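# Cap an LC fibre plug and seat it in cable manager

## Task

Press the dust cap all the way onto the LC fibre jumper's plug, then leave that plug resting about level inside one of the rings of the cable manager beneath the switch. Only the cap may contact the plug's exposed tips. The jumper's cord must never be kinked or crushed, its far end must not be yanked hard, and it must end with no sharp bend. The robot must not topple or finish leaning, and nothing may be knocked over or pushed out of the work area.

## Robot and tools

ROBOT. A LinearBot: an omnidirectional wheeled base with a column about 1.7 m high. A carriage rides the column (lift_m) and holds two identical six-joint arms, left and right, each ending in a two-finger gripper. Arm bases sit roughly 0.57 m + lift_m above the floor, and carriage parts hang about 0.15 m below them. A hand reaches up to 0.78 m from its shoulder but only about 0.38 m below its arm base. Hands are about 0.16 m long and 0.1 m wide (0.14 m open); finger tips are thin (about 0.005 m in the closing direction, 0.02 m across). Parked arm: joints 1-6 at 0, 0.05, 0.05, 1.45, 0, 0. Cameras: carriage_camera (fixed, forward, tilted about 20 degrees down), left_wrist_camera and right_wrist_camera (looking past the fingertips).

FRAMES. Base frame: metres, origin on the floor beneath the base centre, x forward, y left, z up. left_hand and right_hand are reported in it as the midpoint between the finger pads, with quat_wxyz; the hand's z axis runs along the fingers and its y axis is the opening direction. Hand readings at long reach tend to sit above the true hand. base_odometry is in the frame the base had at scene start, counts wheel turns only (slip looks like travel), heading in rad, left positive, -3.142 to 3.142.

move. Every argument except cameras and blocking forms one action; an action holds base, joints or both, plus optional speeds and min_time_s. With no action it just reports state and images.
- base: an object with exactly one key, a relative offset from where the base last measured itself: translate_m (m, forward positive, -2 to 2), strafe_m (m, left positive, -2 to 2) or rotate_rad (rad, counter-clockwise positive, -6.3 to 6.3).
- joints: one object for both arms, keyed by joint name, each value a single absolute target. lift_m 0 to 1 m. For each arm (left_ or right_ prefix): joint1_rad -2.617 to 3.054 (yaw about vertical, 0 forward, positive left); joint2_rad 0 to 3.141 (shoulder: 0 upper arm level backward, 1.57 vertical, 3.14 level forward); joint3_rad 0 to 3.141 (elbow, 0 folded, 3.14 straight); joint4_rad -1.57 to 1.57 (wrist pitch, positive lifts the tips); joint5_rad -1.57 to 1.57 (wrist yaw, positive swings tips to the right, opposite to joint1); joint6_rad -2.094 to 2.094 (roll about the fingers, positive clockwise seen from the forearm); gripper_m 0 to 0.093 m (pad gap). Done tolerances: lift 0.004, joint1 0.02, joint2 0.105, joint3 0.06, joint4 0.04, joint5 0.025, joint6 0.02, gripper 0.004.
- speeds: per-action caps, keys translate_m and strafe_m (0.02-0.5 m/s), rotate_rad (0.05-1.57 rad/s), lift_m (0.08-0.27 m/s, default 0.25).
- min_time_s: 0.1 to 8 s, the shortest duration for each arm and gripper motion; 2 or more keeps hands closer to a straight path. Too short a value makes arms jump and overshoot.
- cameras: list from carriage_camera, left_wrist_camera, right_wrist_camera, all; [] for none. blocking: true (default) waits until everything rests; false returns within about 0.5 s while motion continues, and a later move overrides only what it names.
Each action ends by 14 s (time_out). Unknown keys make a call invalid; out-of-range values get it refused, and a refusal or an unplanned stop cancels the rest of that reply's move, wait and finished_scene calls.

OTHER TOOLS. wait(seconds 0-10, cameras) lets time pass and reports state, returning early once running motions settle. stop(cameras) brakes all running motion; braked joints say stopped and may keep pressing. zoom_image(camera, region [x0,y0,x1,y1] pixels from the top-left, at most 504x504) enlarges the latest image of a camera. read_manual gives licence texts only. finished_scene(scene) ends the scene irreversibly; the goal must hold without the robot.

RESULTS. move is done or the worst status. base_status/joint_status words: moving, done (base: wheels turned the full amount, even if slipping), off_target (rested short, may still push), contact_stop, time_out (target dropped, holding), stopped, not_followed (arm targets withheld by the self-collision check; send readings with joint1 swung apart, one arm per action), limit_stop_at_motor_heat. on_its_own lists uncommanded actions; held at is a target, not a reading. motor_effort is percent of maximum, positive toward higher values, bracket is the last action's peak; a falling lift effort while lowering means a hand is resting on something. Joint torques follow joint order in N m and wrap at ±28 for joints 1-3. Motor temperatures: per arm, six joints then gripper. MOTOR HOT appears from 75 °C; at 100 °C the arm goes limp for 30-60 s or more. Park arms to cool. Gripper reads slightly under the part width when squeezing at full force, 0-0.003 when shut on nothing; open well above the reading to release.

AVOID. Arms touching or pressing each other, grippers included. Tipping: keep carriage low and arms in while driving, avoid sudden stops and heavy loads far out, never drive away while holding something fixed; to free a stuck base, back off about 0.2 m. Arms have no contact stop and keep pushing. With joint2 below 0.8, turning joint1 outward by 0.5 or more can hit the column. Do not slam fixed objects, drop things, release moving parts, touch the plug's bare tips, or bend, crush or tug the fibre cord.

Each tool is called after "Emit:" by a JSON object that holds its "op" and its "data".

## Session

Emit:
{"op": "move", "data": {"joints": {"lift_m": 0.75}, "cameras": ["all"]}}

Emit:
{"op": "zoom_image", "data": {"camera": "carriage_camera", "region": [240, 60, 560, 240]}}

Emit:
{"op": "zoom_image", "data": {"camera": "carriage_camera", "region": [150, 180, 550, 380]}}

Scene clock: 2.33 s.
Joint torques (N m): left_arm=[0.08 3.73 6.49 -0.31 0.07 0.02] | right_arm=[-0.06 4.1 5.75 -0.38 0.01 -0.11]
Motor temperatures (°C): left_arm=[29 35 40 30 29 33 32] | right_arm=[31 35 35 30 31 30 33]
move: done
base_odometry: x=+0.000 y=+0.000 heading=+0.000
base_status: not commanded
joint_positions: lift_m=+0.750 left_joint1_rad=+0.003 left_joint2_rad=+0.028 left_joint3_rad=+0.066 left_joint4_rad=+1.405 left_joint5_rad=-0.009 left_joint6_rad=+0.044 left_gripper_m=+0.09396 right_joint1_rad=+0.019 right_joint2_rad=+0.033 right_joint3_rad=+0.043 right_joint4_rad=+1.494 right_joint5_rad=-0.026 right_joint6_rad=-0.017 right_gripper_m=+0.09396
joint_status: all done
motor_effort: lift_m=+35(43) drive_wheels=-2(5)
left_hand: x=+0.2456 y=+0.3086 z=+1.7402 quat_wxyz=(+0.998, -0.003, +0.064, +0.024) (m; base frame)
right_hand: x=+0.2320 y=-0.3021 z=+1.7362 quat_wxyz=(+0.999, -0.014, +0.033, +0.001) (m; base frame)
pictures: carriage_camera, left_wrist_camera, right_wrist_camera
Images, in order (width x height): carriage_camera 896x504, left_wrist_camera 896x504, right_wrist_camera 896x504.

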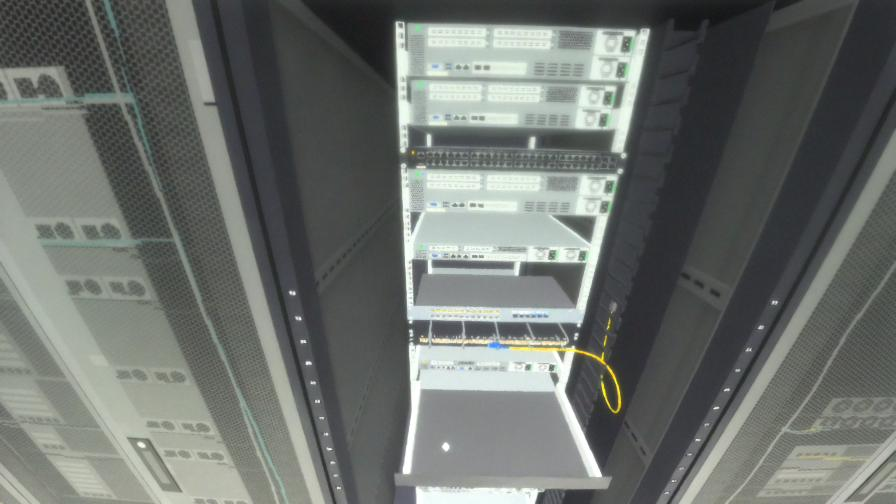

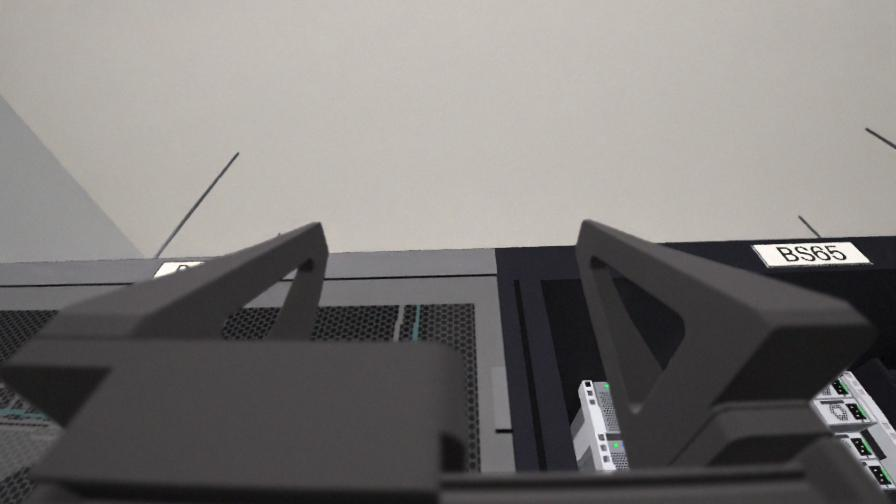

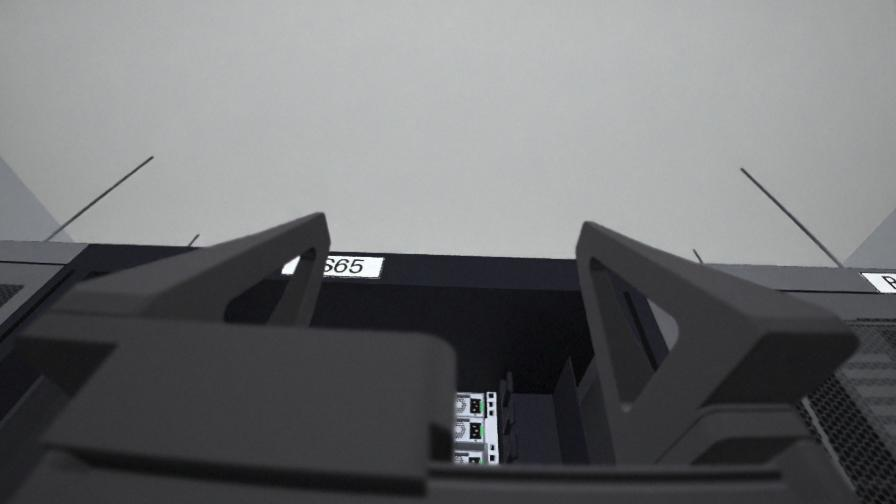

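Scaled by 1.575 from the camera's 896x504 image, which has a finer 1280x720 frame.

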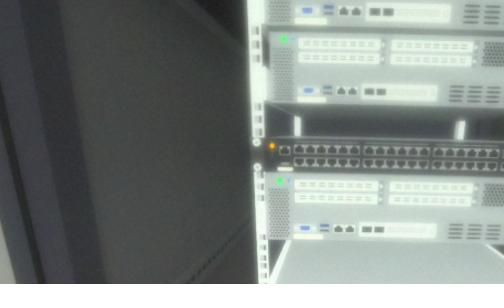

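Scaled by 1.260 from the camera's 896x504 image, which has a finer 1280x720 frame.

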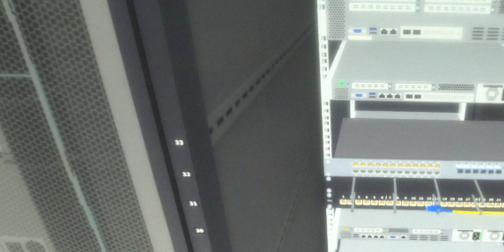

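Emit:
{"op": "zoom_image", "data": {"camera": "carriage_camera", "region": [400, 300, 640, 440]}}

Emit:
{"op": "zoom_image", "data": {"camera": "carriage_camera", "region": [425, 430, 467, 465]}}

Emit:
{"op": "zoom_image", "data": {"camera": "carriage_camera", "region": [470, 325, 530, 365]}}

Scaled by 2.100 from the camera's 896x504 image, which has a finer 1280x720 frame.

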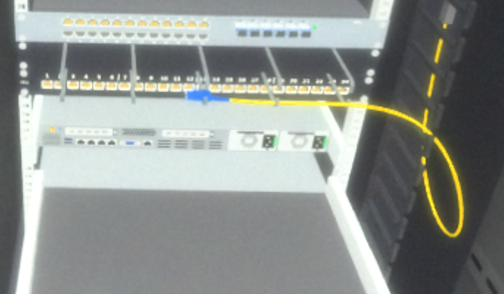

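Scaled by 12.000 from the camera's 896x504 image, which has a finer 1280x720 frame.

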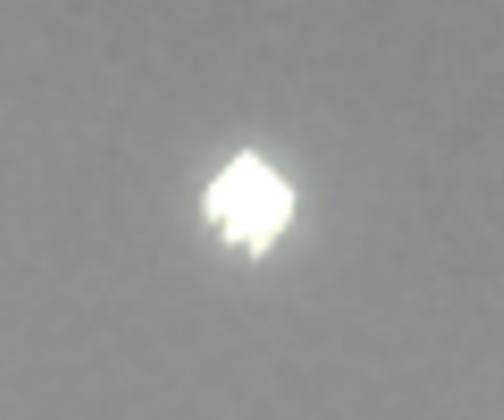

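Scaled by 8.400 from the camera's 896x504 image, which has a finer 1280x720 frame.

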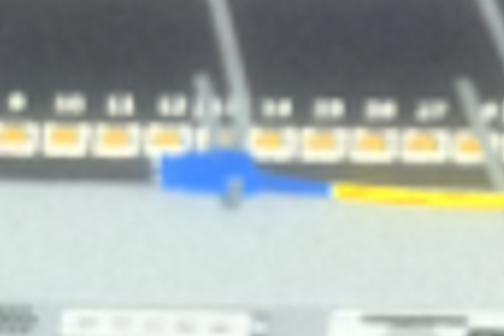

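Emit:
{"op": "move", "data": {"base": {"rotate_rad": -0.02}, "joints": {"lift_m": 0.62}, "cameras": []}}

Emit:
{"op": "move", "data": {"base": {"strafe_m": -0.225}, "speeds": {"strafe_m": 0.1}, "cameras": ["carriage_camera"]}}

Emit:
{"op": "zoom_image", "data": {"camera": "carriage_camera", "region": [300, 200, 560, 360]}}

Emit:
{"op": "zoom_image", "data": {"camera": "carriage_camera", "region": [280, 330, 640, 500]}}

Scene clock: 131.27 s.
Joint torques (N m): left_arm=[0.08 3.7 6.53 -0.3 0.07 0.01] | right_arm=[-0.06 4.08 5.74 -0.38 0.01 -0.11]
move: done
base_odometry: x=+0.000 y=+0.000 heading=-0.020
base_status: done
joint_positions: lift_m=+0.620 left_joint1_rad=+0.003 left_joint2_rad=+0.028 left_joint3_rad=+0.066 left_joint4_rad=+1.404 left_joint5_rad=-0.009 left_joint6_rad=+0.044 left_gripper_m=+0.09396 right_joint1_rad=+0.019 right_joint2_rad=+0.033 right_joint3_rad=+0.043 right_joint4_rad=+1.493 right_joint5_rad=-0.026 right_joint6_rad=-0.017 right_gripper_m=+0.09396
joint_status: all done
motor_effort: lift_m=+34(35) drive_wheels=+2(7)
left_hand: x=+0.2458 y=+0.3086 z=+1.6103 quat_wxyz=(+0.998, -0.003, +0.064, +0.024) (m; base frame)
right_hand: x=+0.2322 y=-0.3021 z=+1.6062 quat_wxyz=(+0.999, -0.014, +0.033, +0.001) (m; base frame)
pictures: none
No camera images: "cameras" was empty.

Scene clock: 134.20 s.
Joint torques (N m): left_arm=[0.05 3.71 6.48 -0.3 0.07 0.02] | right_arm=[-0.05 4.07 5.78 -0.38 0.03 -0.11]
move: done
base_odometry: x=-0.004 y=-0.225 heading=-0.019
base_status: done
joint_positions: lift_m=+0.620 left_joint1_rad=+0.003 left_joint2_rad=+0.028 left_joint3_rad=+0.066 left_joint4_rad=+1.404 left_joint5_rad=-0.009 left_joint6_rad=+0.044 left_gripper_m=+0.09396 right_joint1_rad=+0.019 right_joint2_rad=+0.033 right_joint3_rad=+0.043 right_joint4_rad=+1.493 right_joint5_rad=-0.026 right_joint6_rad=-0.017 right_gripper_m=+0.09396
joint_status: not commanded
motor_effort: lift_m=+34(35) drive_wheels=-1(13)
left_hand: x=+0.2458 y=+0.3086 z=+1.6103 quat_wxyz=(+0.998, -0.003, +0.064, +0.024) (m; base frame)
right_hand: x=+0.2322 y=-0.3021 z=+1.6062 quat_wxyz=(+0.999, -0.014, +0.033, +0.001) (m; base frame)
pictures: carriage_camera
Images, in order (width x height): carriage_camera 896x504.

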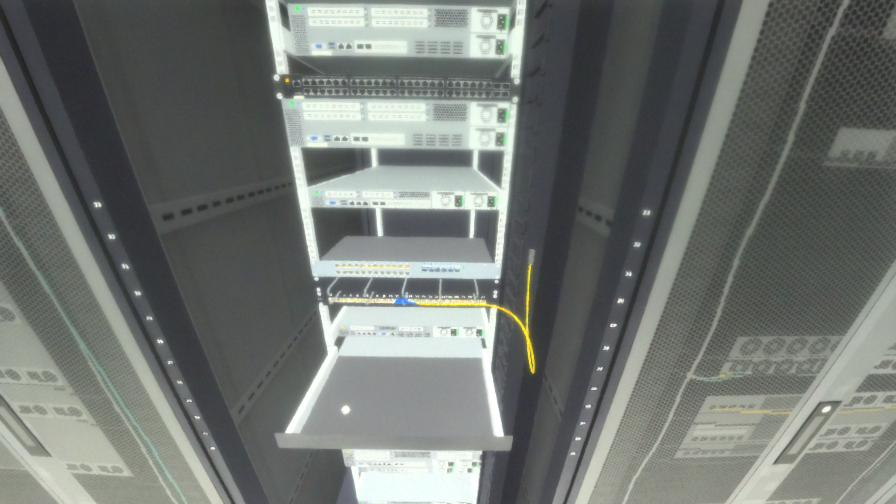

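Scaled by 1.938 from the camera's 896x504 image, which has a finer 1280x720 frame.

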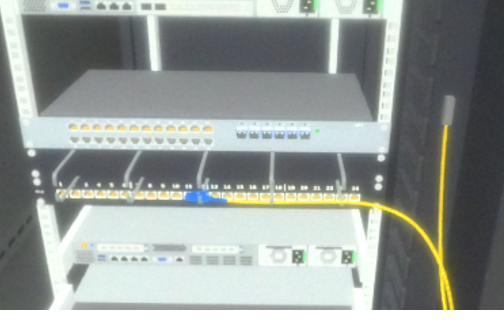

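Scaled by 1.400 from the camera's 896x504 image, which has a finer 1280x720 frame.

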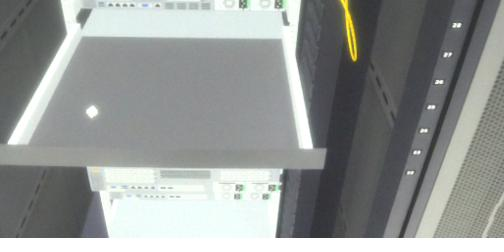

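Emit:
{"op": "move", "data": {"base": {"rotate_rad": 0.018}, "joints": {"left_joint1_rad": -0.336, "left_joint2_rad": 1.988, "left_joint3_rad": 1.39, "left_joint4_rad": -0.96, "left_joint5_rad": 0, "left_joint6_rad": 0.44, "left_gripper_m": 0.06}, "min_time_s": 4, "cameras": ["carriage_camera", "left_wrist_camera"]}}

Emit:
{"op": "zoom_image", "data": {"camera": "left_wrist_camera", "region": [348, 150, 548, 350]}}

Scene clock: 166.50 s.
Joint torques (N m): left_arm=[-0.59 -7.61 9.42 0.11 0.16 0.11] | right_arm=[-0.06 4.07 5.74 -0.38 0.01 -0.11]
move: done
base_odometry: x=-0.004 y=-0.225 heading=-0.002
base_status: done
joint_positions: lift_m=+0.620 left_joint1_rad=-0.328 left_joint2_rad=+1.975 left_joint3_rad=+1.358 left_joint4_rad=-0.946 left_joint5_rad=-0.009 left_joint6_rad=+0.429 left_gripper_m=+0.06013 right_joint1_rad=+0.019 right_joint2_rad=+0.033 right_joint3_rad=+0.043 right_joint4_rad=+1.494 right_joint5_rad=-0.026 right_joint6_rad=-0.017 right_gripper_m=+0.09396
joint_status: all done
motor_effort: lift_m=+34(35) drive_wheels=-5(10)
left_hand: x=+0.5570 y=+0.1925 z=+1.1896 quat_wxyz=(+0.004, +0.369, +0.929, +0.005) (m; base frame)
right_hand: x=+0.2320 y=-0.3021 z=+1.6062 quat_wxyz=(+0.999, -0.014, +0.033, +0.001) (m; base frame)
pictures: carriage_camera, left_wrist_camera
Images, in order (width x height): carriage_camera 896x504, left_wrist_camera 896x504.

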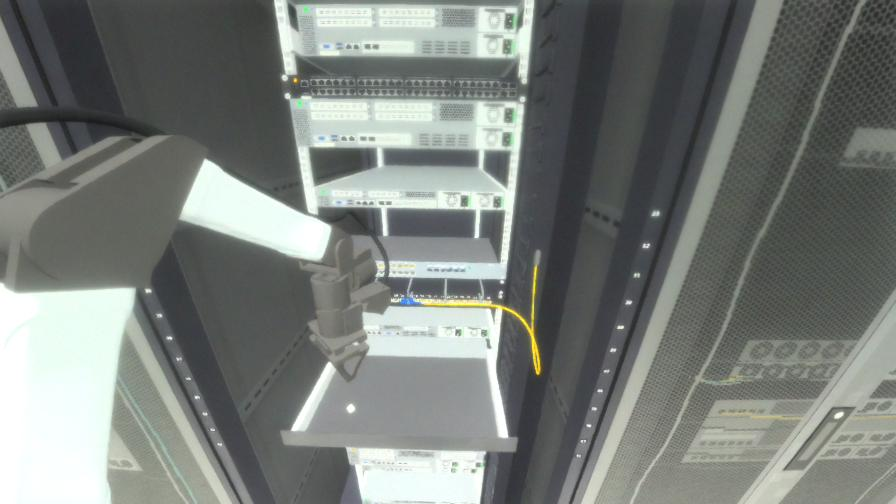

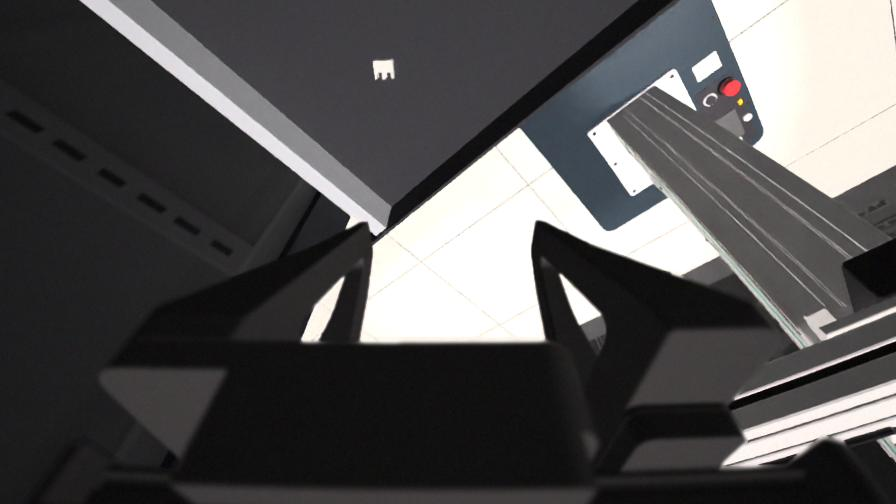

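Scaled by 2.520 from the camera's 896x504 image, which has a finer 1280x720 frame.

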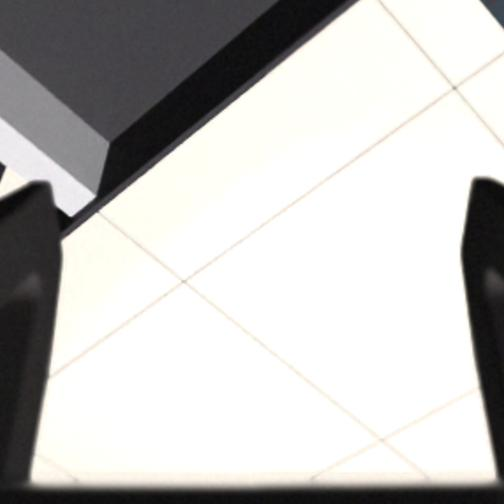

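Emit:
{"op": "zoom_image", "data": {"camera": "left_wrist_camera", "region": [353, 40, 413, 100]}}

Scaled by 8.400 from the camera's 896x504 image, which has a finer 1280x720 frame.

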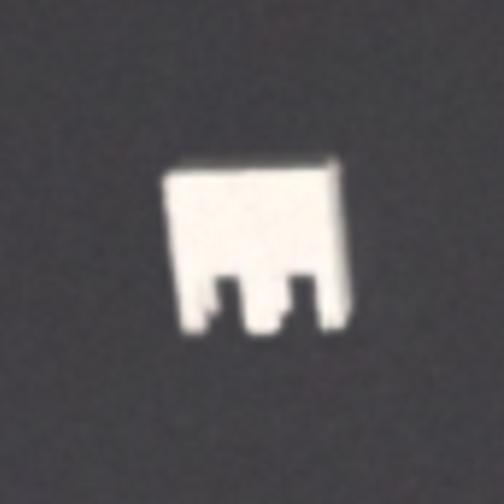

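Emit:
{"op": "move", "data": {"joints": {"left_joint1_rad": -0.255, "left_joint2_rad": 2.3145, "left_joint3_rad": 1.474, "left_joint4_rad": -0.697, "left_joint5_rad": 0.012, "left_joint6_rad": 0.481, "left_gripper_m": 0.045}, "min_time_s": 3, "cameras": ["carriage_camera", "left_wrist_camera"]}}

Emit:
{"op": "zoom_image", "data": {"camera": "left_wrist_camera", "region": [380, 130, 540, 260]}}

Scene clock: 201.53 s.
Joint torques (N m): left_arm=[0.75 -9.16 8.54 0.4 0.2 0.12] | right_arm=[-0.06 4.07 5.72 -0.38 0.01 -0.11]
Motor temperatures (°C): left_arm=[29 39 48 30 29 33 32] | right_arm=[31 36 38 30 31 30 33]
move: done
base_odometry: x=-0.004 y=-0.225 heading=-0.002
base_status: not commanded
joint_positions: lift_m=+0.620 left_joint1_rad=-0.263 left_joint2_rad=+2.299 left_joint3_rad=+1.445 left_joint4_rad=-0.711 left_joint5_rad=-0.001 left_joint6_rad=+0.470 left_gripper_m=+0.04513 right_joint1_rad=+0.019 right_joint2_rad=+0.033 right_joint3_rad=+0.043 right_joint4_rad=+1.494 right_joint5_rad=-0.026 right_joint6_rad=-0.017 right_gripper_m=+0.09396
joint_status: all done
motor_effort: lift_m=+35(35) drive_wheels=+0(7)
left_hand: x=+0.6046 y=+0.2021 z=+1.0914 quat_wxyz=(+0.003, +0.359, +0.933, +0.001) (m; base frame)
right_hand: x=+0.2320 y=-0.3021 z=+1.6062 quat_wxyz=(+0.999, -0.014, +0.033, +0.001) (m; base frame)
pictures: carriage_camera, left_wrist_camera
Images, in order (width x height): carriage_camera 896x504, left_wrist_camera 896x504.

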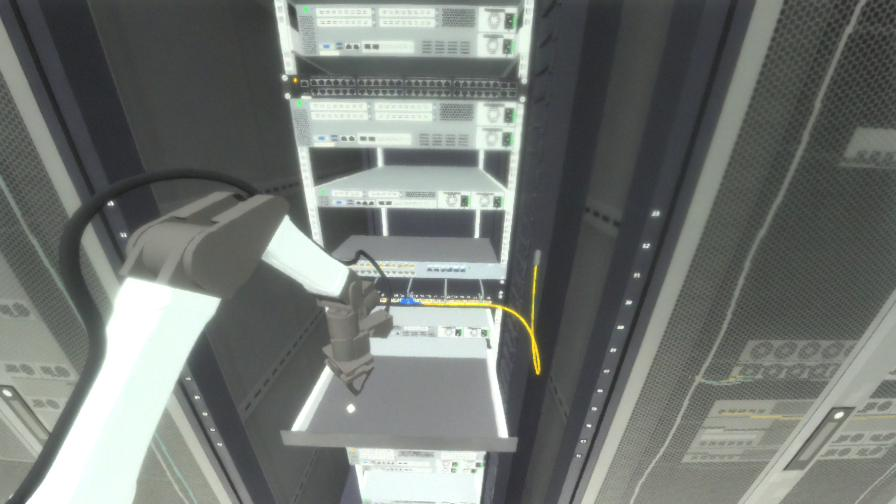

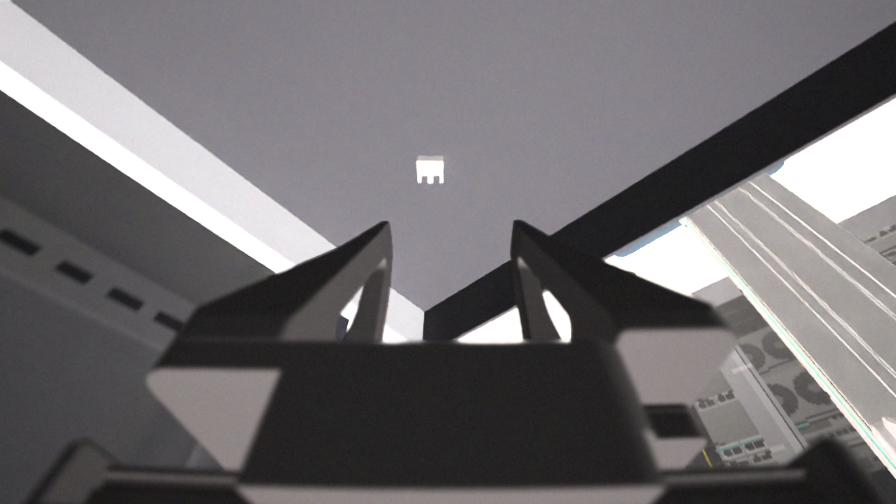

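Scaled by 3.150 from the camera's 896x504 image, which has a finer 1280x720 frame.

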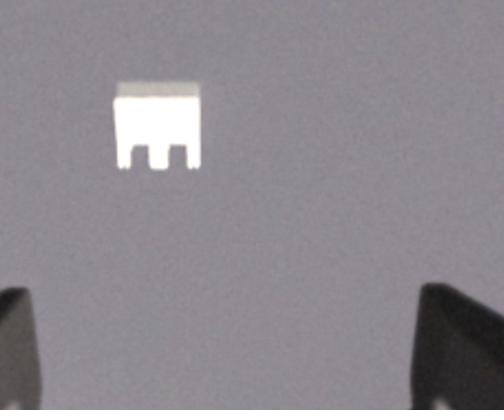

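Emit:
{"op": "move", "data": {"joints": {"left_joint1_rad": -0.231, "left_joint2_rad": 2.399, "left_joint3_rad": 1.484, "left_joint4_rad": -0.626, "left_joint5_rad": 0.012, "left_joint6_rad": 0.505, "left_gripper_m": 0.035}, "min_time_s": 2, "cameras": ["left_wrist_camera"]}}

Emit:
{"op": "zoom_image", "data": {"camera": "left_wrist_camera", "region": [380, 130, 540, 260]}}

Scene clock: 225.73 s.
Joint torques (N m): left_arm=[0.73 -9.4 8.16 0.39 0.21 0.12] | right_arm=[-0.06 4.1 5.75 -0.38 0.01 -0.11]
Motor temperatures (°C): left_arm=[29 44 49 30 29 33 32] | right_arm=[31 36 38 30 31 30 33]
move: done
base_odometry: x=-0.004 y=-0.225 heading=-0.002
base_status: not commanded
joint_positions: lift_m=+0.620 left_joint1_rad=-0.239 left_joint2_rad=+2.383 left_joint3_rad=+1.456 left_joint4_rad=-0.640 left_joint5_rad=-0.001 left_joint6_rad=+0.494 left_gripper_m=+0.03513 right_joint1_rad=+0.019 right_joint2_rad=+0.033 right_joint3_rad=+0.043 right_joint4_rad=+1.494 right_joint5_rad=-0.026 right_joint6_rad=-0.017 right_gripper_m=+0.09396
joint_status: all done
motor_effort: lift_m=+34(35) drive_wheels=-2(6)
left_hand: x=+0.6112 y=+0.2104 z=+1.0612 quat_wxyz=(+0.002, +0.358, +0.934, +0.001) (m; base frame)
right_hand: x=+0.2320 y=-0.3021 z=+1.6062 quat_wxyz=(+0.999, -0.014, +0.033, +0.001) (m; base frame)
pictures: left_wrist_camera
Images, in order (width x height): left_wrist_camera 896x504.

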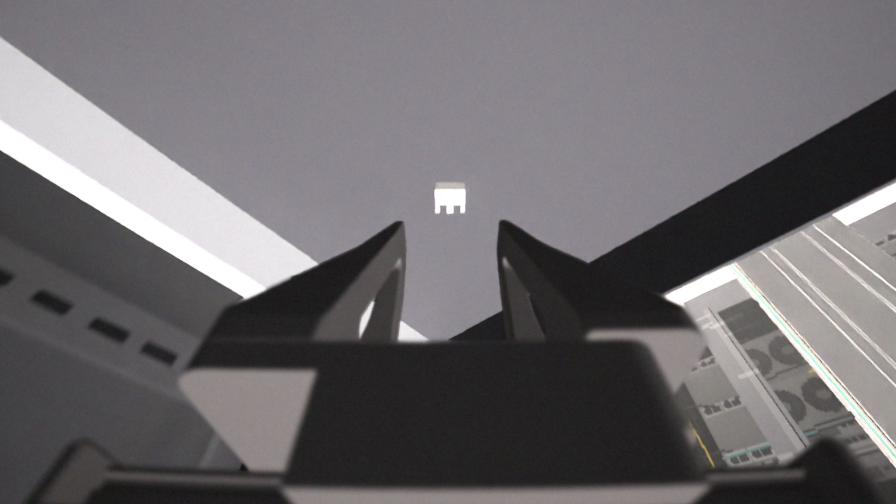

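Scaled by 3.150 from the camera's 896x504 image, which has a finer 1280x720 frame.

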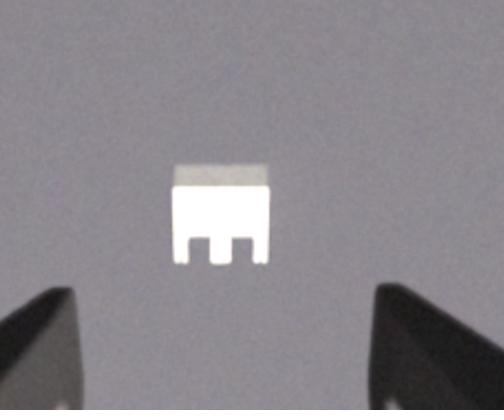

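Emit:
{"op": "move", "data": {"joints": {"lift_m": 0.594, "left_gripper_m": 0.028}, "speeds": {"lift_m": 0.08}, "min_time_s": 1, "cameras": ["left_wrist_camera"]}}

Emit:
{"op": "zoom_image", "data": {"camera": "left_wrist_camera", "region": [380, 150, 540, 280]}}

Scene clock: 235.50 s.
Joint torques (N m): left_arm=[0.76 -9.98 7.75 0.37 0.19 0.11] | right_arm=[-0.06 4.07 5.75 -0.39 0.01 -0.11]
move: done
base_odometry: x=-0.004 y=-0.225 heading=-0.002
base_status: not commanded
joint_positions: lift_m=+0.594 left_joint1_rad=-0.239 left_joint2_rad=+2.390 left_joint3_rad=+1.461 left_joint4_rad=-0.636 left_joint5_rad=+0.000 left_joint6_rad=+0.494 left_gripper_m=+0.02813 right_joint1_rad=+0.019 right_joint2_rad=+0.033 right_joint3_rad=+0.043 right_joint4_rad=+1.494 right_joint5_rad=-0.026 right_joint6_rad=-0.017 right_gripper_m=+0.09396
joint_status: all done
motor_effort: lift_m=+34(35) drive_wheels=-5(5)
left_hand: x=+0.6125 y=+0.2099 z=+1.0336 quat_wxyz=(+0.003, +0.359, +0.933, +0.000) (m; base frame)
right_hand: x=+0.2320 y=-0.3021 z=+1.5803 quat_wxyz=(+0.999, -0.014, +0.033, +0.001) (m; base frame)
pictures: left_wrist_camera
Images, in order (width x height): left_wrist_camera 896x504.

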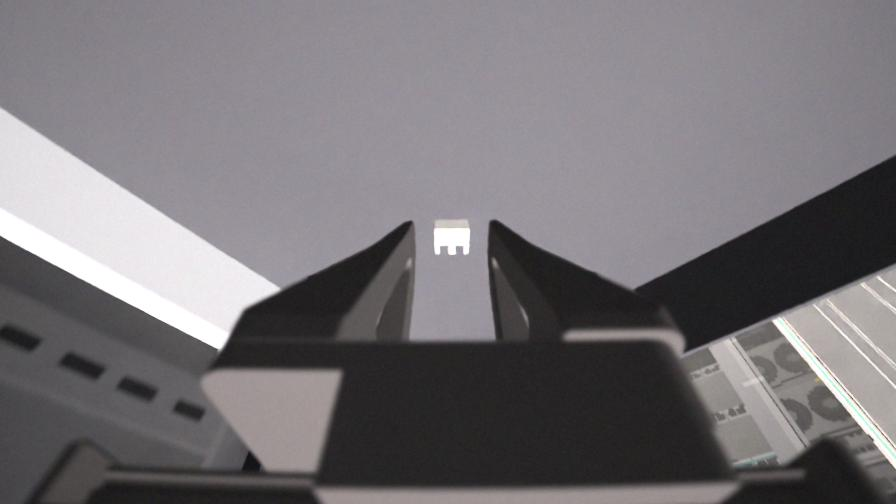

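Scaled by 3.150 from the camera's 896x504 image, which has a finer 1280x720 frame.

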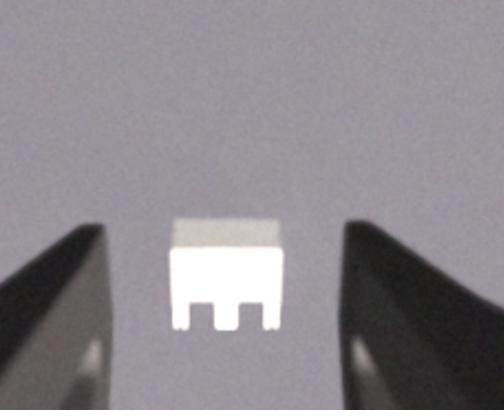

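Emit:
{"op": "move", "data": {"joints": {"lift_m": 0.588, "left_gripper_m": 0.02}, "speeds": {"lift_m": 0.08}, "min_time_s": 1, "cameras": ["left_wrist_camera"]}}

Emit:
{"op": "zoom_image", "data": {"camera": "left_wrist_camera", "region": [380, 150, 540, 280]}}

Scene clock: 242.30 s.
Joint torques (N m): left_arm=[0.76 -10.28 7.49 0.34 0.2 0.11] | right_arm=[-0.05 4.08 5.76 -0.39 0.01 -0.11]
move: done
base_odometry: x=-0.004 y=-0.225 heading=-0.002
base_status: not commanded
joint_positions: lift_m=+0.588 left_joint1_rad=-0.239 left_joint2_rad=+2.393 left_joint3_rad=+1.463 left_joint4_rad=-0.633 left_joint5_rad=+0.001 left_joint6_rad=+0.494 left_gripper_m=+0.02013 right_joint1_rad=+0.019 right_joint2_rad=+0.033 right_joint3_rad=+0.043 right_joint4_rad=+1.495 right_joint5_rad=-0.026 right_joint6_rad=-0.017 right_gripper_m=+0.09396
joint_status: all done
motor_effort: lift_m=+34(35) drive_wheels=-2(7)
left_hand: x=+0.6134 y=+0.2096 z=+1.0267 quat_wxyz=(+0.004, +0.359, +0.933, +0.000) (m; base frame)
right_hand: x=+0.2319 y=-0.3021 z=+1.5742 quat_wxyz=(+0.999, -0.014, +0.033, +0.001) (m; base frame)
pictures: left_wrist_camera
Images, in order (width x height): left_wrist_camera 896x504.

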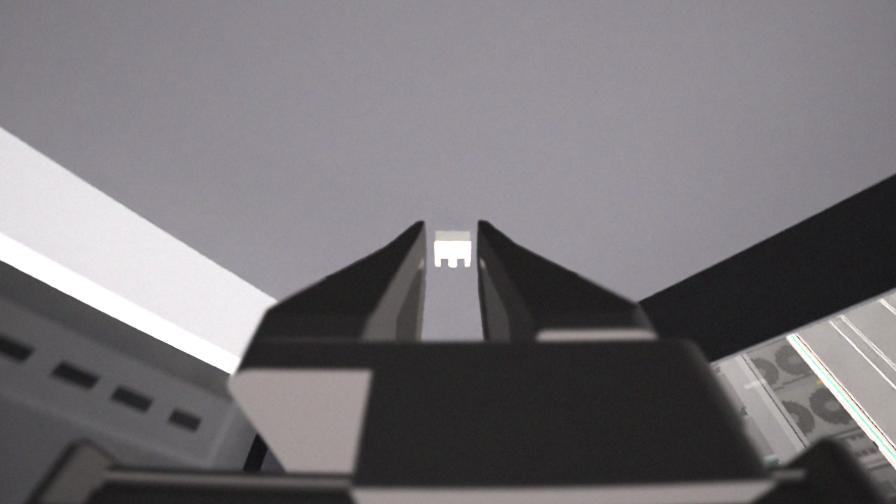

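Scaled by 3.150 from the camera's 896x504 image, which has a finer 1280x720 frame.

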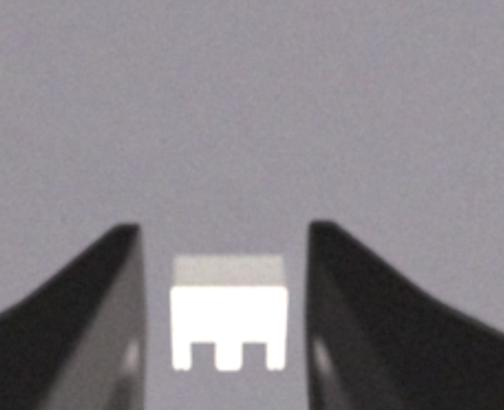

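Emit:
{"op": "move", "data": {"joints": {"left_gripper_m": 0.008}, "min_time_s": 2, "cameras": ["left_wrist_camera"]}}

Emit:
{"op": "zoom_image", "data": {"camera": "left_wrist_camera", "region": [400, 190, 500, 290]}}

Scene clock: 251.37 s.
Joint torques (N m): left_arm=[0.75 -10.26 7.47 0.34 0.17 0.11] | right_arm=[-0.06 4.08 5.75 -0.39 0.01 -0.12]
move: done
base_odometry: x=-0.004 y=-0.225 heading=-0.002
base_status: not commanded
joint_positions: lift_m=+0.588 left_joint1_rad=-0.239 left_joint2_rad=+2.393 left_joint3_rad=+1.463 left_joint4_rad=-0.633 left_joint5_rad=+0.002 left_joint6_rad=+0.494 left_gripper_m=+0.00814 right_joint1_rad=+0.019 right_joint2_rad=+0.033 right_joint3_rad=+0.043 right_joint4_rad=+1.495 right_joint5_rad=-0.026 right_joint6_rad=-0.017 right_gripper_m=+0.09396
joint_status: all done
motor_effort: lift_m=+34(35) drive_wheels=-4(7)
left_hand: x=+0.6133 y=+0.2094 z=+1.0267 quat_wxyz=(+0.004, +0.359, +0.933, -0.001) (m; base frame)
right_hand: x=+0.2319 y=-0.3021 z=+1.5742 quat_wxyz=(+0.999, -0.014, +0.033, +0.001) (m; base frame)
pictures: left_wrist_camera
Images, in order (width x height): left_wrist_camera 896x504.

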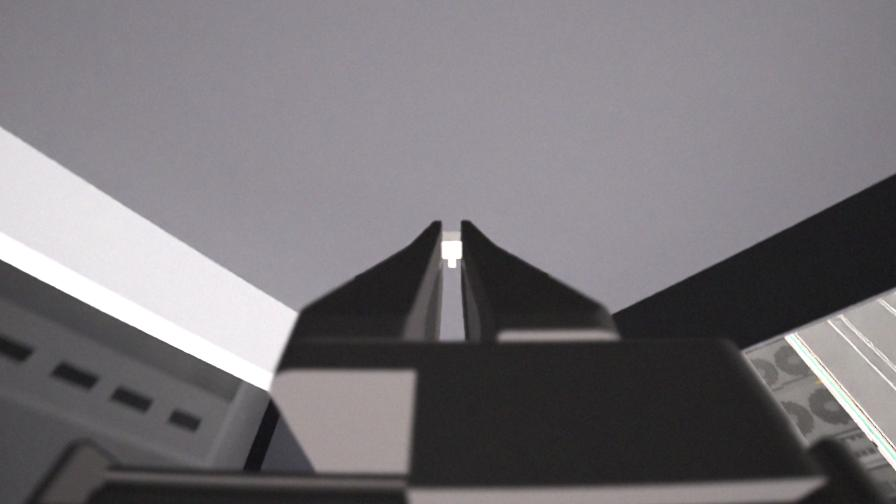

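Scaled by 5.040 from the camera's 896x504 image, which has a finer 1280x720 frame.

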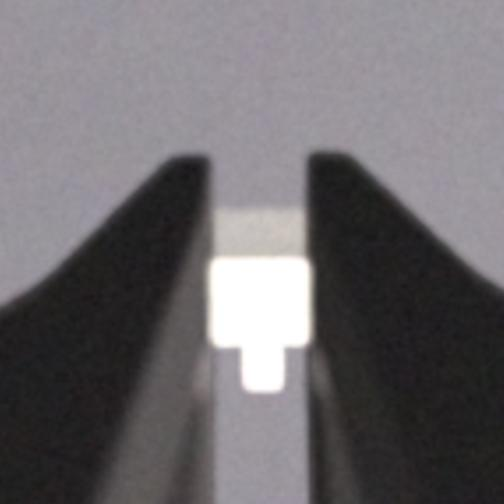

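Emit:
{"op": "move", "data": {"joints": {"left_gripper_m": 0.028}, "min_time_s": 0.8, "cameras": []}}

Emit:
{"op": "move", "data": {"joints": {"lift_m": 0.582}, "speeds": {"lift_m": 0.08}, "cameras": ["left_wrist_camera"]}}

Emit:
{"op": "zoom_image", "data": {"camera": "left_wrist_camera", "region": [400, 190, 500, 290]}}

Scene clock: 288.17 s.
Joint torques (N m): left_arm=[0.72 -10.29 7.5 0.34 0.17 0.11] | right_arm=[-0.06 4.07 5.75 -0.39 0.01 -0.11]
Motor temperatures (°C): left_arm=[29 52 47 30 29 33 32] | right_arm=[31 36 39 30 31 30 33]
move: done
base_odometry: x=-0.004 y=-0.225 heading=-0.002
base_status: not commanded
joint_positions: lift_m=+0.588 left_joint1_rad=-0.239 left_joint2_rad=+2.393 left_joint3_rad=+1.463 left_joint4_rad=-0.633 left_joint5_rad=+0.002 left_joint6_rad=+0.495 left_gripper_m=+0.02787 right_joint1_rad=+0.019 right_joint2_rad=+0.033 right_joint3_rad=+0.043 right_joint4_rad=+1.495 right_joint5_rad=-0.026 right_joint6_rad=-0.017 right_gripper_m=+0.09396
joint_status: all done
motor_effort: lift_m=+34(35) drive_wheels=-4(6)
left_hand: x=+0.6133 y=+0.2094 z=+1.0267 quat_wxyz=(+0.004, +0.359, +0.933, -0.001) (m; base frame)
right_hand: x=+0.2319 y=-0.3021 z=+1.5742 quat_wxyz=(+0.999, -0.014, +0.033, +0.001) (m; base frame)
pictures: none
No camera images: "cameras" was empty.

Scene clock: 288.60 s.
Joint torques (N m): left_arm=[0.72 -10.43 7.31 0.31 0.17 0.1] | right_arm=[-0.05 4.07 5.76 -0.39 0.01 -0.12]
move: done
base_odometry: x=-0.004 y=-0.225 heading=-0.002
base_status: not commanded
joint_positions: lift_m=+0.582 left_joint1_rad=-0.239 left_joint2_rad=+2.394 left_joint3_rad=+1.466 left_joint4_rad=-0.629 left_joint5_rad=+0.003 left_joint6_rad=+0.495 left_gripper_m=+0.02787 right_joint1_rad=+0.019 right_joint2_rad=+0.033 right_joint3_rad=+0.043 right_joint4_rad=+1.495 right_joint5_rad=-0.026 right_joint6_rad=-0.017 right_gripper_m=+0.09396
joint_status: all done
motor_effort: lift_m=+34(35) drive_wheels=-2(4)
left_hand: x=+0.6151 y=+0.2088 z=+1.0208 quat_wxyz=(+0.007, +0.359, +0.933, +0.000) (m; base frame)
right_hand: x=+0.2319 y=-0.3021 z=+1.5683 quat_wxyz=(+0.999, -0.014, +0.033, +0.001) (m; base frame)
pictures: left_wrist_camera
Images, in order (width x height): left_wrist_camera 896x504.

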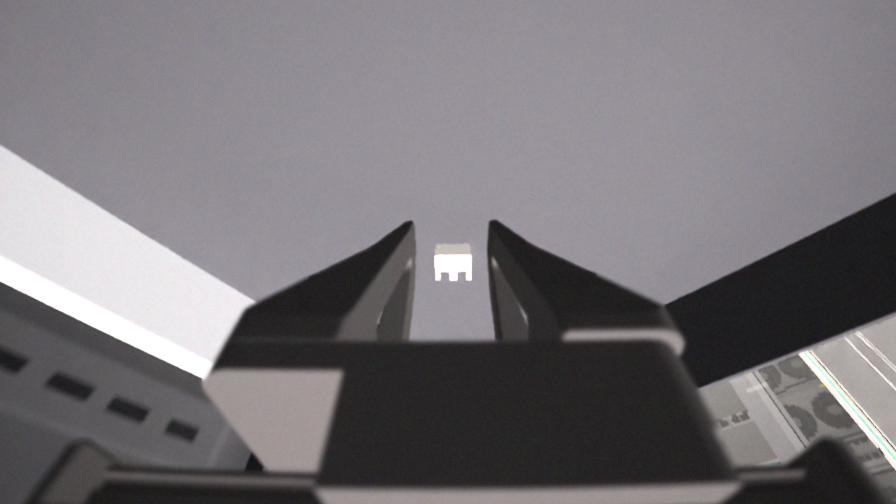

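Scaled by 5.040 from the camera's 896x504 image, which has a finer 1280x720 frame.

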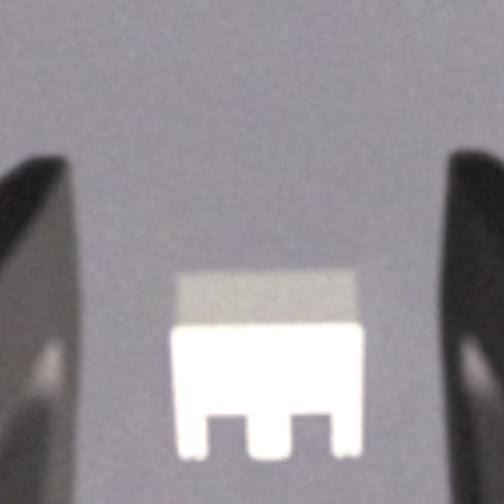

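Emit:
{"op": "move", "data": {"joints": {"lift_m": 0.592, "left_joint1_rad": -0.2245, "left_joint2_rad": 2.358, "left_joint3_rad": 1.424, "left_joint4_rad": -0.64, "left_joint5_rad": 0.012, "left_joint6_rad": 0.51}, "speeds": {"lift_m": 0.08}, "cameras": ["left_wrist_camera"]}}

Emit:
{"op": "zoom_image", "data": {"camera": "left_wrist_camera", "region": [400, 190, 500, 290]}}

Scene clock: 301.37 s.
Joint torques (N m): left_arm=[0.61 -13.23 4.63 0.13 0.17 0.12] | right_arm=[-0.06 4.07 5.78 -0.38 0.01 -0.11]
move: done
base_odometry: x=-0.004 y=-0.225 heading=-0.002
base_status: not commanded
joint_positions: lift_m=+0.592 left_joint1_rad=-0.231 left_joint2_rad=+2.389 left_joint3_rad=+1.434 left_joint4_rad=-0.633 left_joint5_rad=+0.003 left_joint6_rad=+0.499 left_gripper_m=+0.02787 right_joint1_rad=+0.019 right_joint2_rad=+0.033 right_joint3_rad=+0.043 right_joint4_rad=+1.495 right_joint5_rad=-0.026 right_joint6_rad=-0.017 right_gripper_m=+0.09396
joint_status: all done
motor_effort: lift_m=+36(43) drive_wheels=-1(5)
left_hand: x=+0.6034 y=+0.2150 z=+1.0266 quat_wxyz=(-0.009, +0.357, +0.934, -0.003) (m; base frame)
right_hand: x=+0.2319 y=-0.3021 z=+1.5782 quat_wxyz=(+0.999, -0.014, +0.033, +0.001) (m; base frame)
pictures: left_wrist_camera
Images, in order (width x height): left_wrist_camera 896x504.

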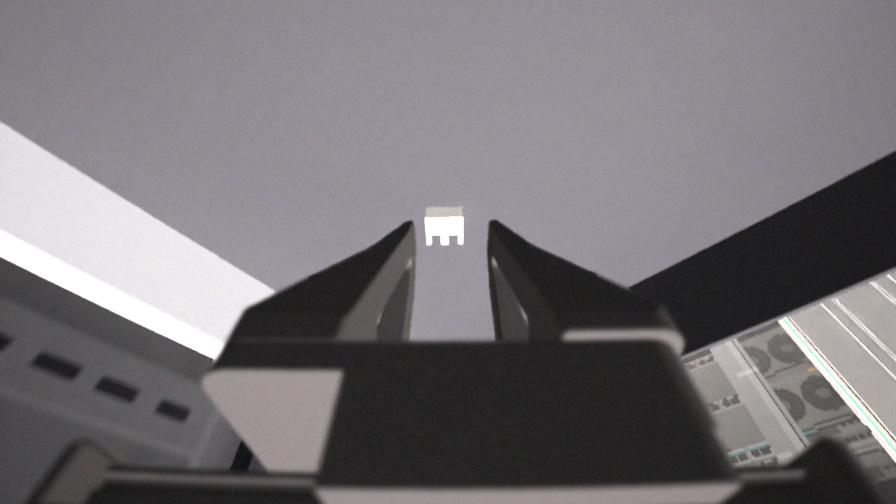

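Scaled by 5.040 from the camera's 896x504 image, which has a finer 1280x720 frame.

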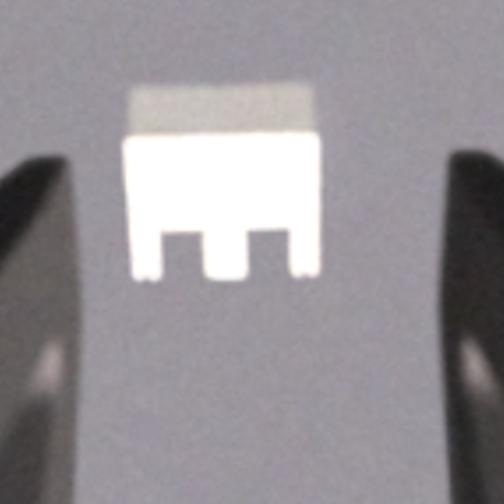

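Emit:
{"op": "move", "data": {"joints": {"left_joint1_rad": -0.2245, "left_joint2_rad": 2.424, "left_joint3_rad": 1.505, "left_joint4_rad": -0.65, "left_joint5_rad": 0.012, "left_joint6_rad": 0.513}, "cameras": ["left_wrist_camera"]}}

Emit:
{"op": "zoom_image", "data": {"camera": "left_wrist_camera", "region": [400, 190, 500, 290]}}

Scene clock: 315.00 s.
Joint torques (N m): left_arm=[0.61 -9.51 7.87 0.14 0.17 0.11] | right_arm=[-0.05 4.1 5.76 -0.39 0.01 -0.11]
move: done
base_odometry: x=-0.004 y=-0.225 heading=-0.002
base_status: not commanded
joint_positions: lift_m=+0.592 left_joint1_rad=-0.231 left_joint2_rad=+2.408 left_joint3_rad=+1.480 left_joint4_rad=-0.641 left_joint5_rad=+0.003 left_joint6_rad=+0.502 left_gripper_m=+0.02787 right_joint1_rad=+0.019 right_joint2_rad=+0.033 right_joint3_rad=+0.043 right_joint4_rad=+1.495 right_joint5_rad=-0.026 right_joint6_rad=-0.017 right_gripper_m=+0.09396
joint_status: all done
motor_effort: lift_m=+35(36) drive_wheels=-3(5)
left_hand: x=+0.6156 y=+0.2121 z=+1.0281 quat_wxyz=(+0.001, +0.358, +0.934, -0.001) (m; base frame)
right_hand: x=+0.2319 y=-0.3021 z=+1.5782 quat_wxyz=(+0.999, -0.014, +0.033, +0.001) (m; base frame)
pictures: left_wrist_camera
Images, in order (width x height): left_wrist_camera 896x504.

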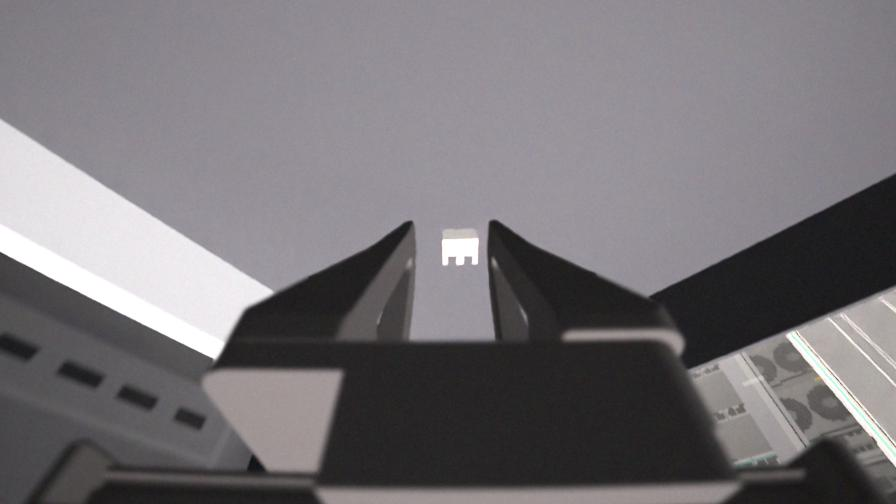

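Scaled by 5.040 from the camera's 896x504 image, which has a finer 1280x720 frame.

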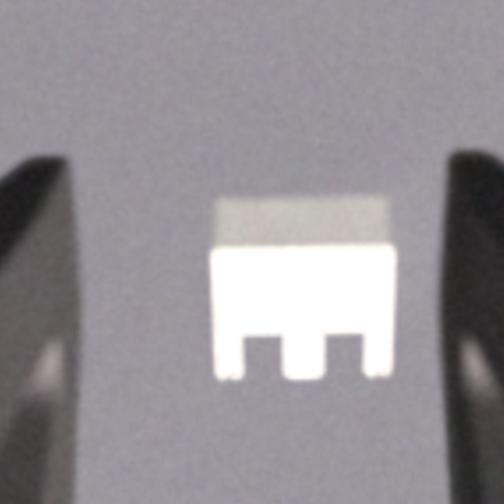

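Emit:
{"op": "move", "data": {"base": {"translate_m": -0.004}, "speeds": {"translate_m": 0.02}, "cameras": ["left_wrist_camera"]}}

Emit:
{"op": "zoom_image", "data": {"camera": "left_wrist_camera", "region": [400, 190, 500, 290]}}

Scene clock: 322.47 s.
Joint torques (N m): left_arm=[0.59 -9.51 7.83 0.16 0.17 0.12] | right_arm=[-0.08 4.08 5.75 -0.37 0.01 -0.11]
move: done
base_odometry: x=-0.008 y=-0.225 heading=-0.002
base_status: done
joint_positions: lift_m=+0.592 left_joint1_rad=-0.231 left_joint2_rad=+2.408 left_joint3_rad=+1.480 left_joint4_rad=-0.643 left_joint5_rad=+0.003 left_joint6_rad=+0.502 left_gripper_m=+0.02787 right_joint1_rad=+0.019 right_joint2_rad=+0.033 right_joint3_rad=+0.043 right_joint4_rad=+1.494 right_joint5_rad=-0.026 right_joint6_rad=-0.017 right_gripper_m=+0.09396
joint_status: not commanded
motor_effort: lift_m=+36(36) drive_wheels=+1(5)
left_hand: x=+0.6151 y=+0.2122 z=+1.0281 quat_wxyz=(+0.000, +0.359, +0.933, -0.001) (m; base frame)
right_hand: x=+0.2321 y=-0.3021 z=+1.5781 quat_wxyz=(+0.999, -0.014, +0.033, +0.001) (m; base frame)
pictures: left_wrist_camera
Images, in order (width x height): left_wrist_camera 896x504.

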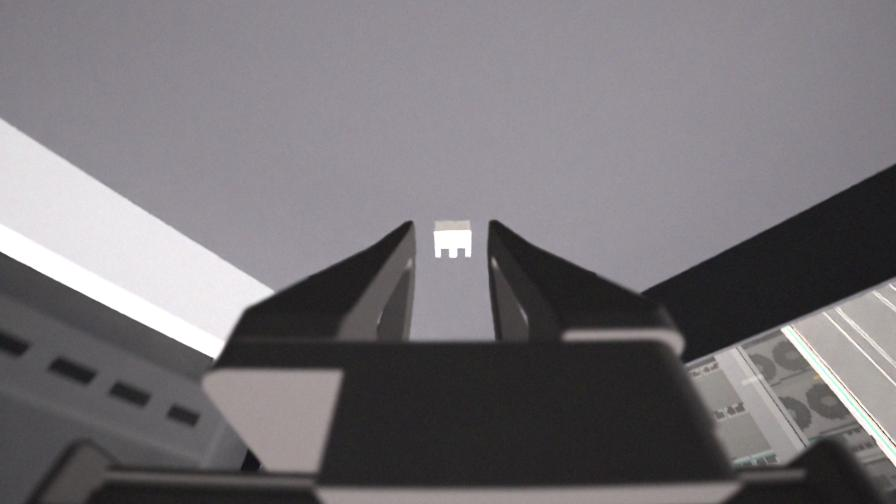

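Scaled by 5.040 from the camera's 896x504 image, which has a finer 1280x720 frame.

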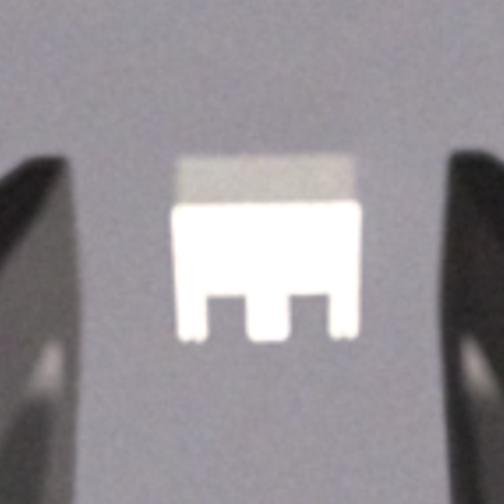

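Emit:
{"op": "move", "data": {"joints": {"lift_m": 0.581}, "speeds": {"lift_m": 0.08}, "cameras": ["left_wrist_camera"]}}

Emit:
{"op": "zoom_image", "data": {"camera": "left_wrist_camera", "region": [400, 190, 500, 290]}}

Scene clock: 330.70 s.
Joint torques (N m): left_arm=[0.62 -9.61 6.69 0.25 0.2 0.11] | right_arm=[-0.05 4.1 5.76 -0.38 0.01 -0.11]
move: done
base_odometry: x=-0.008 y=-0.225 heading=-0.002
base_status: not commanded
joint_positions: lift_m=+0.581 left_joint1_rad=-0.231 left_joint2_rad=+2.408 left_joint3_rad=+1.494 left_joint4_rad=-0.649 left_joint5_rad=+0.003 left_joint6_rad=+0.503 left_gripper_m=+0.02788 right_joint1_rad=+0.019 right_joint2_rad=+0.033 right_joint3_rad=+0.043 right_joint4_rad=+1.494 right_joint5_rad=-0.026 right_joint6_rad=-0.017 right_gripper_m=+0.09396
joint_status: all done
motor_effort: lift_m=+33(33) drive_wheels=-1(4)
left_hand: x=+0.6192 y=+0.2112 z=+1.0201 quat_wxyz=(+0.004, +0.359, +0.933, -0.001) (m; base frame)
right_hand: x=+0.2321 y=-0.3021 z=+1.5674 quat_wxyz=(+0.999, -0.014, +0.033, +0.001) (m; base frame)
pictures: left_wrist_camera
Images, in order (width x height): left_wrist_camera 896x504.

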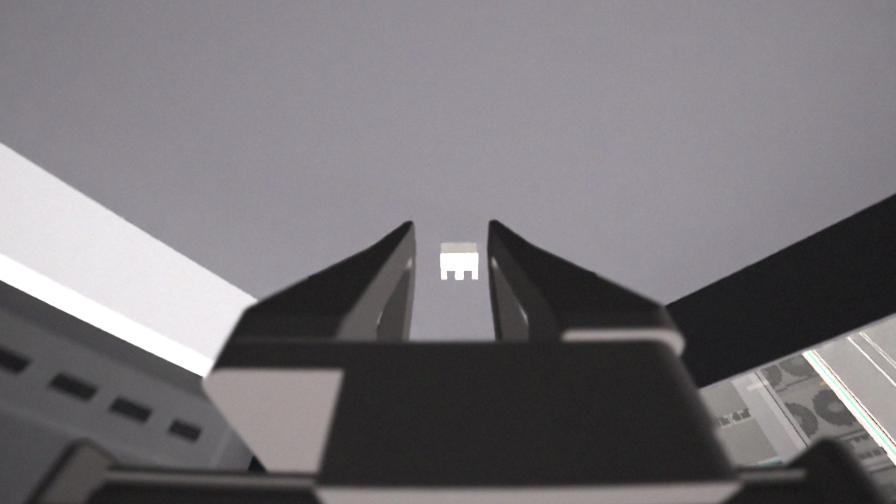

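Scaled by 5.040 from the camera's 896x504 image, which has a finer 1280x720 frame.

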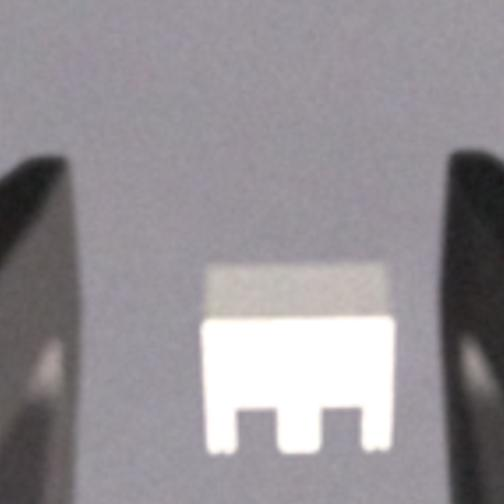

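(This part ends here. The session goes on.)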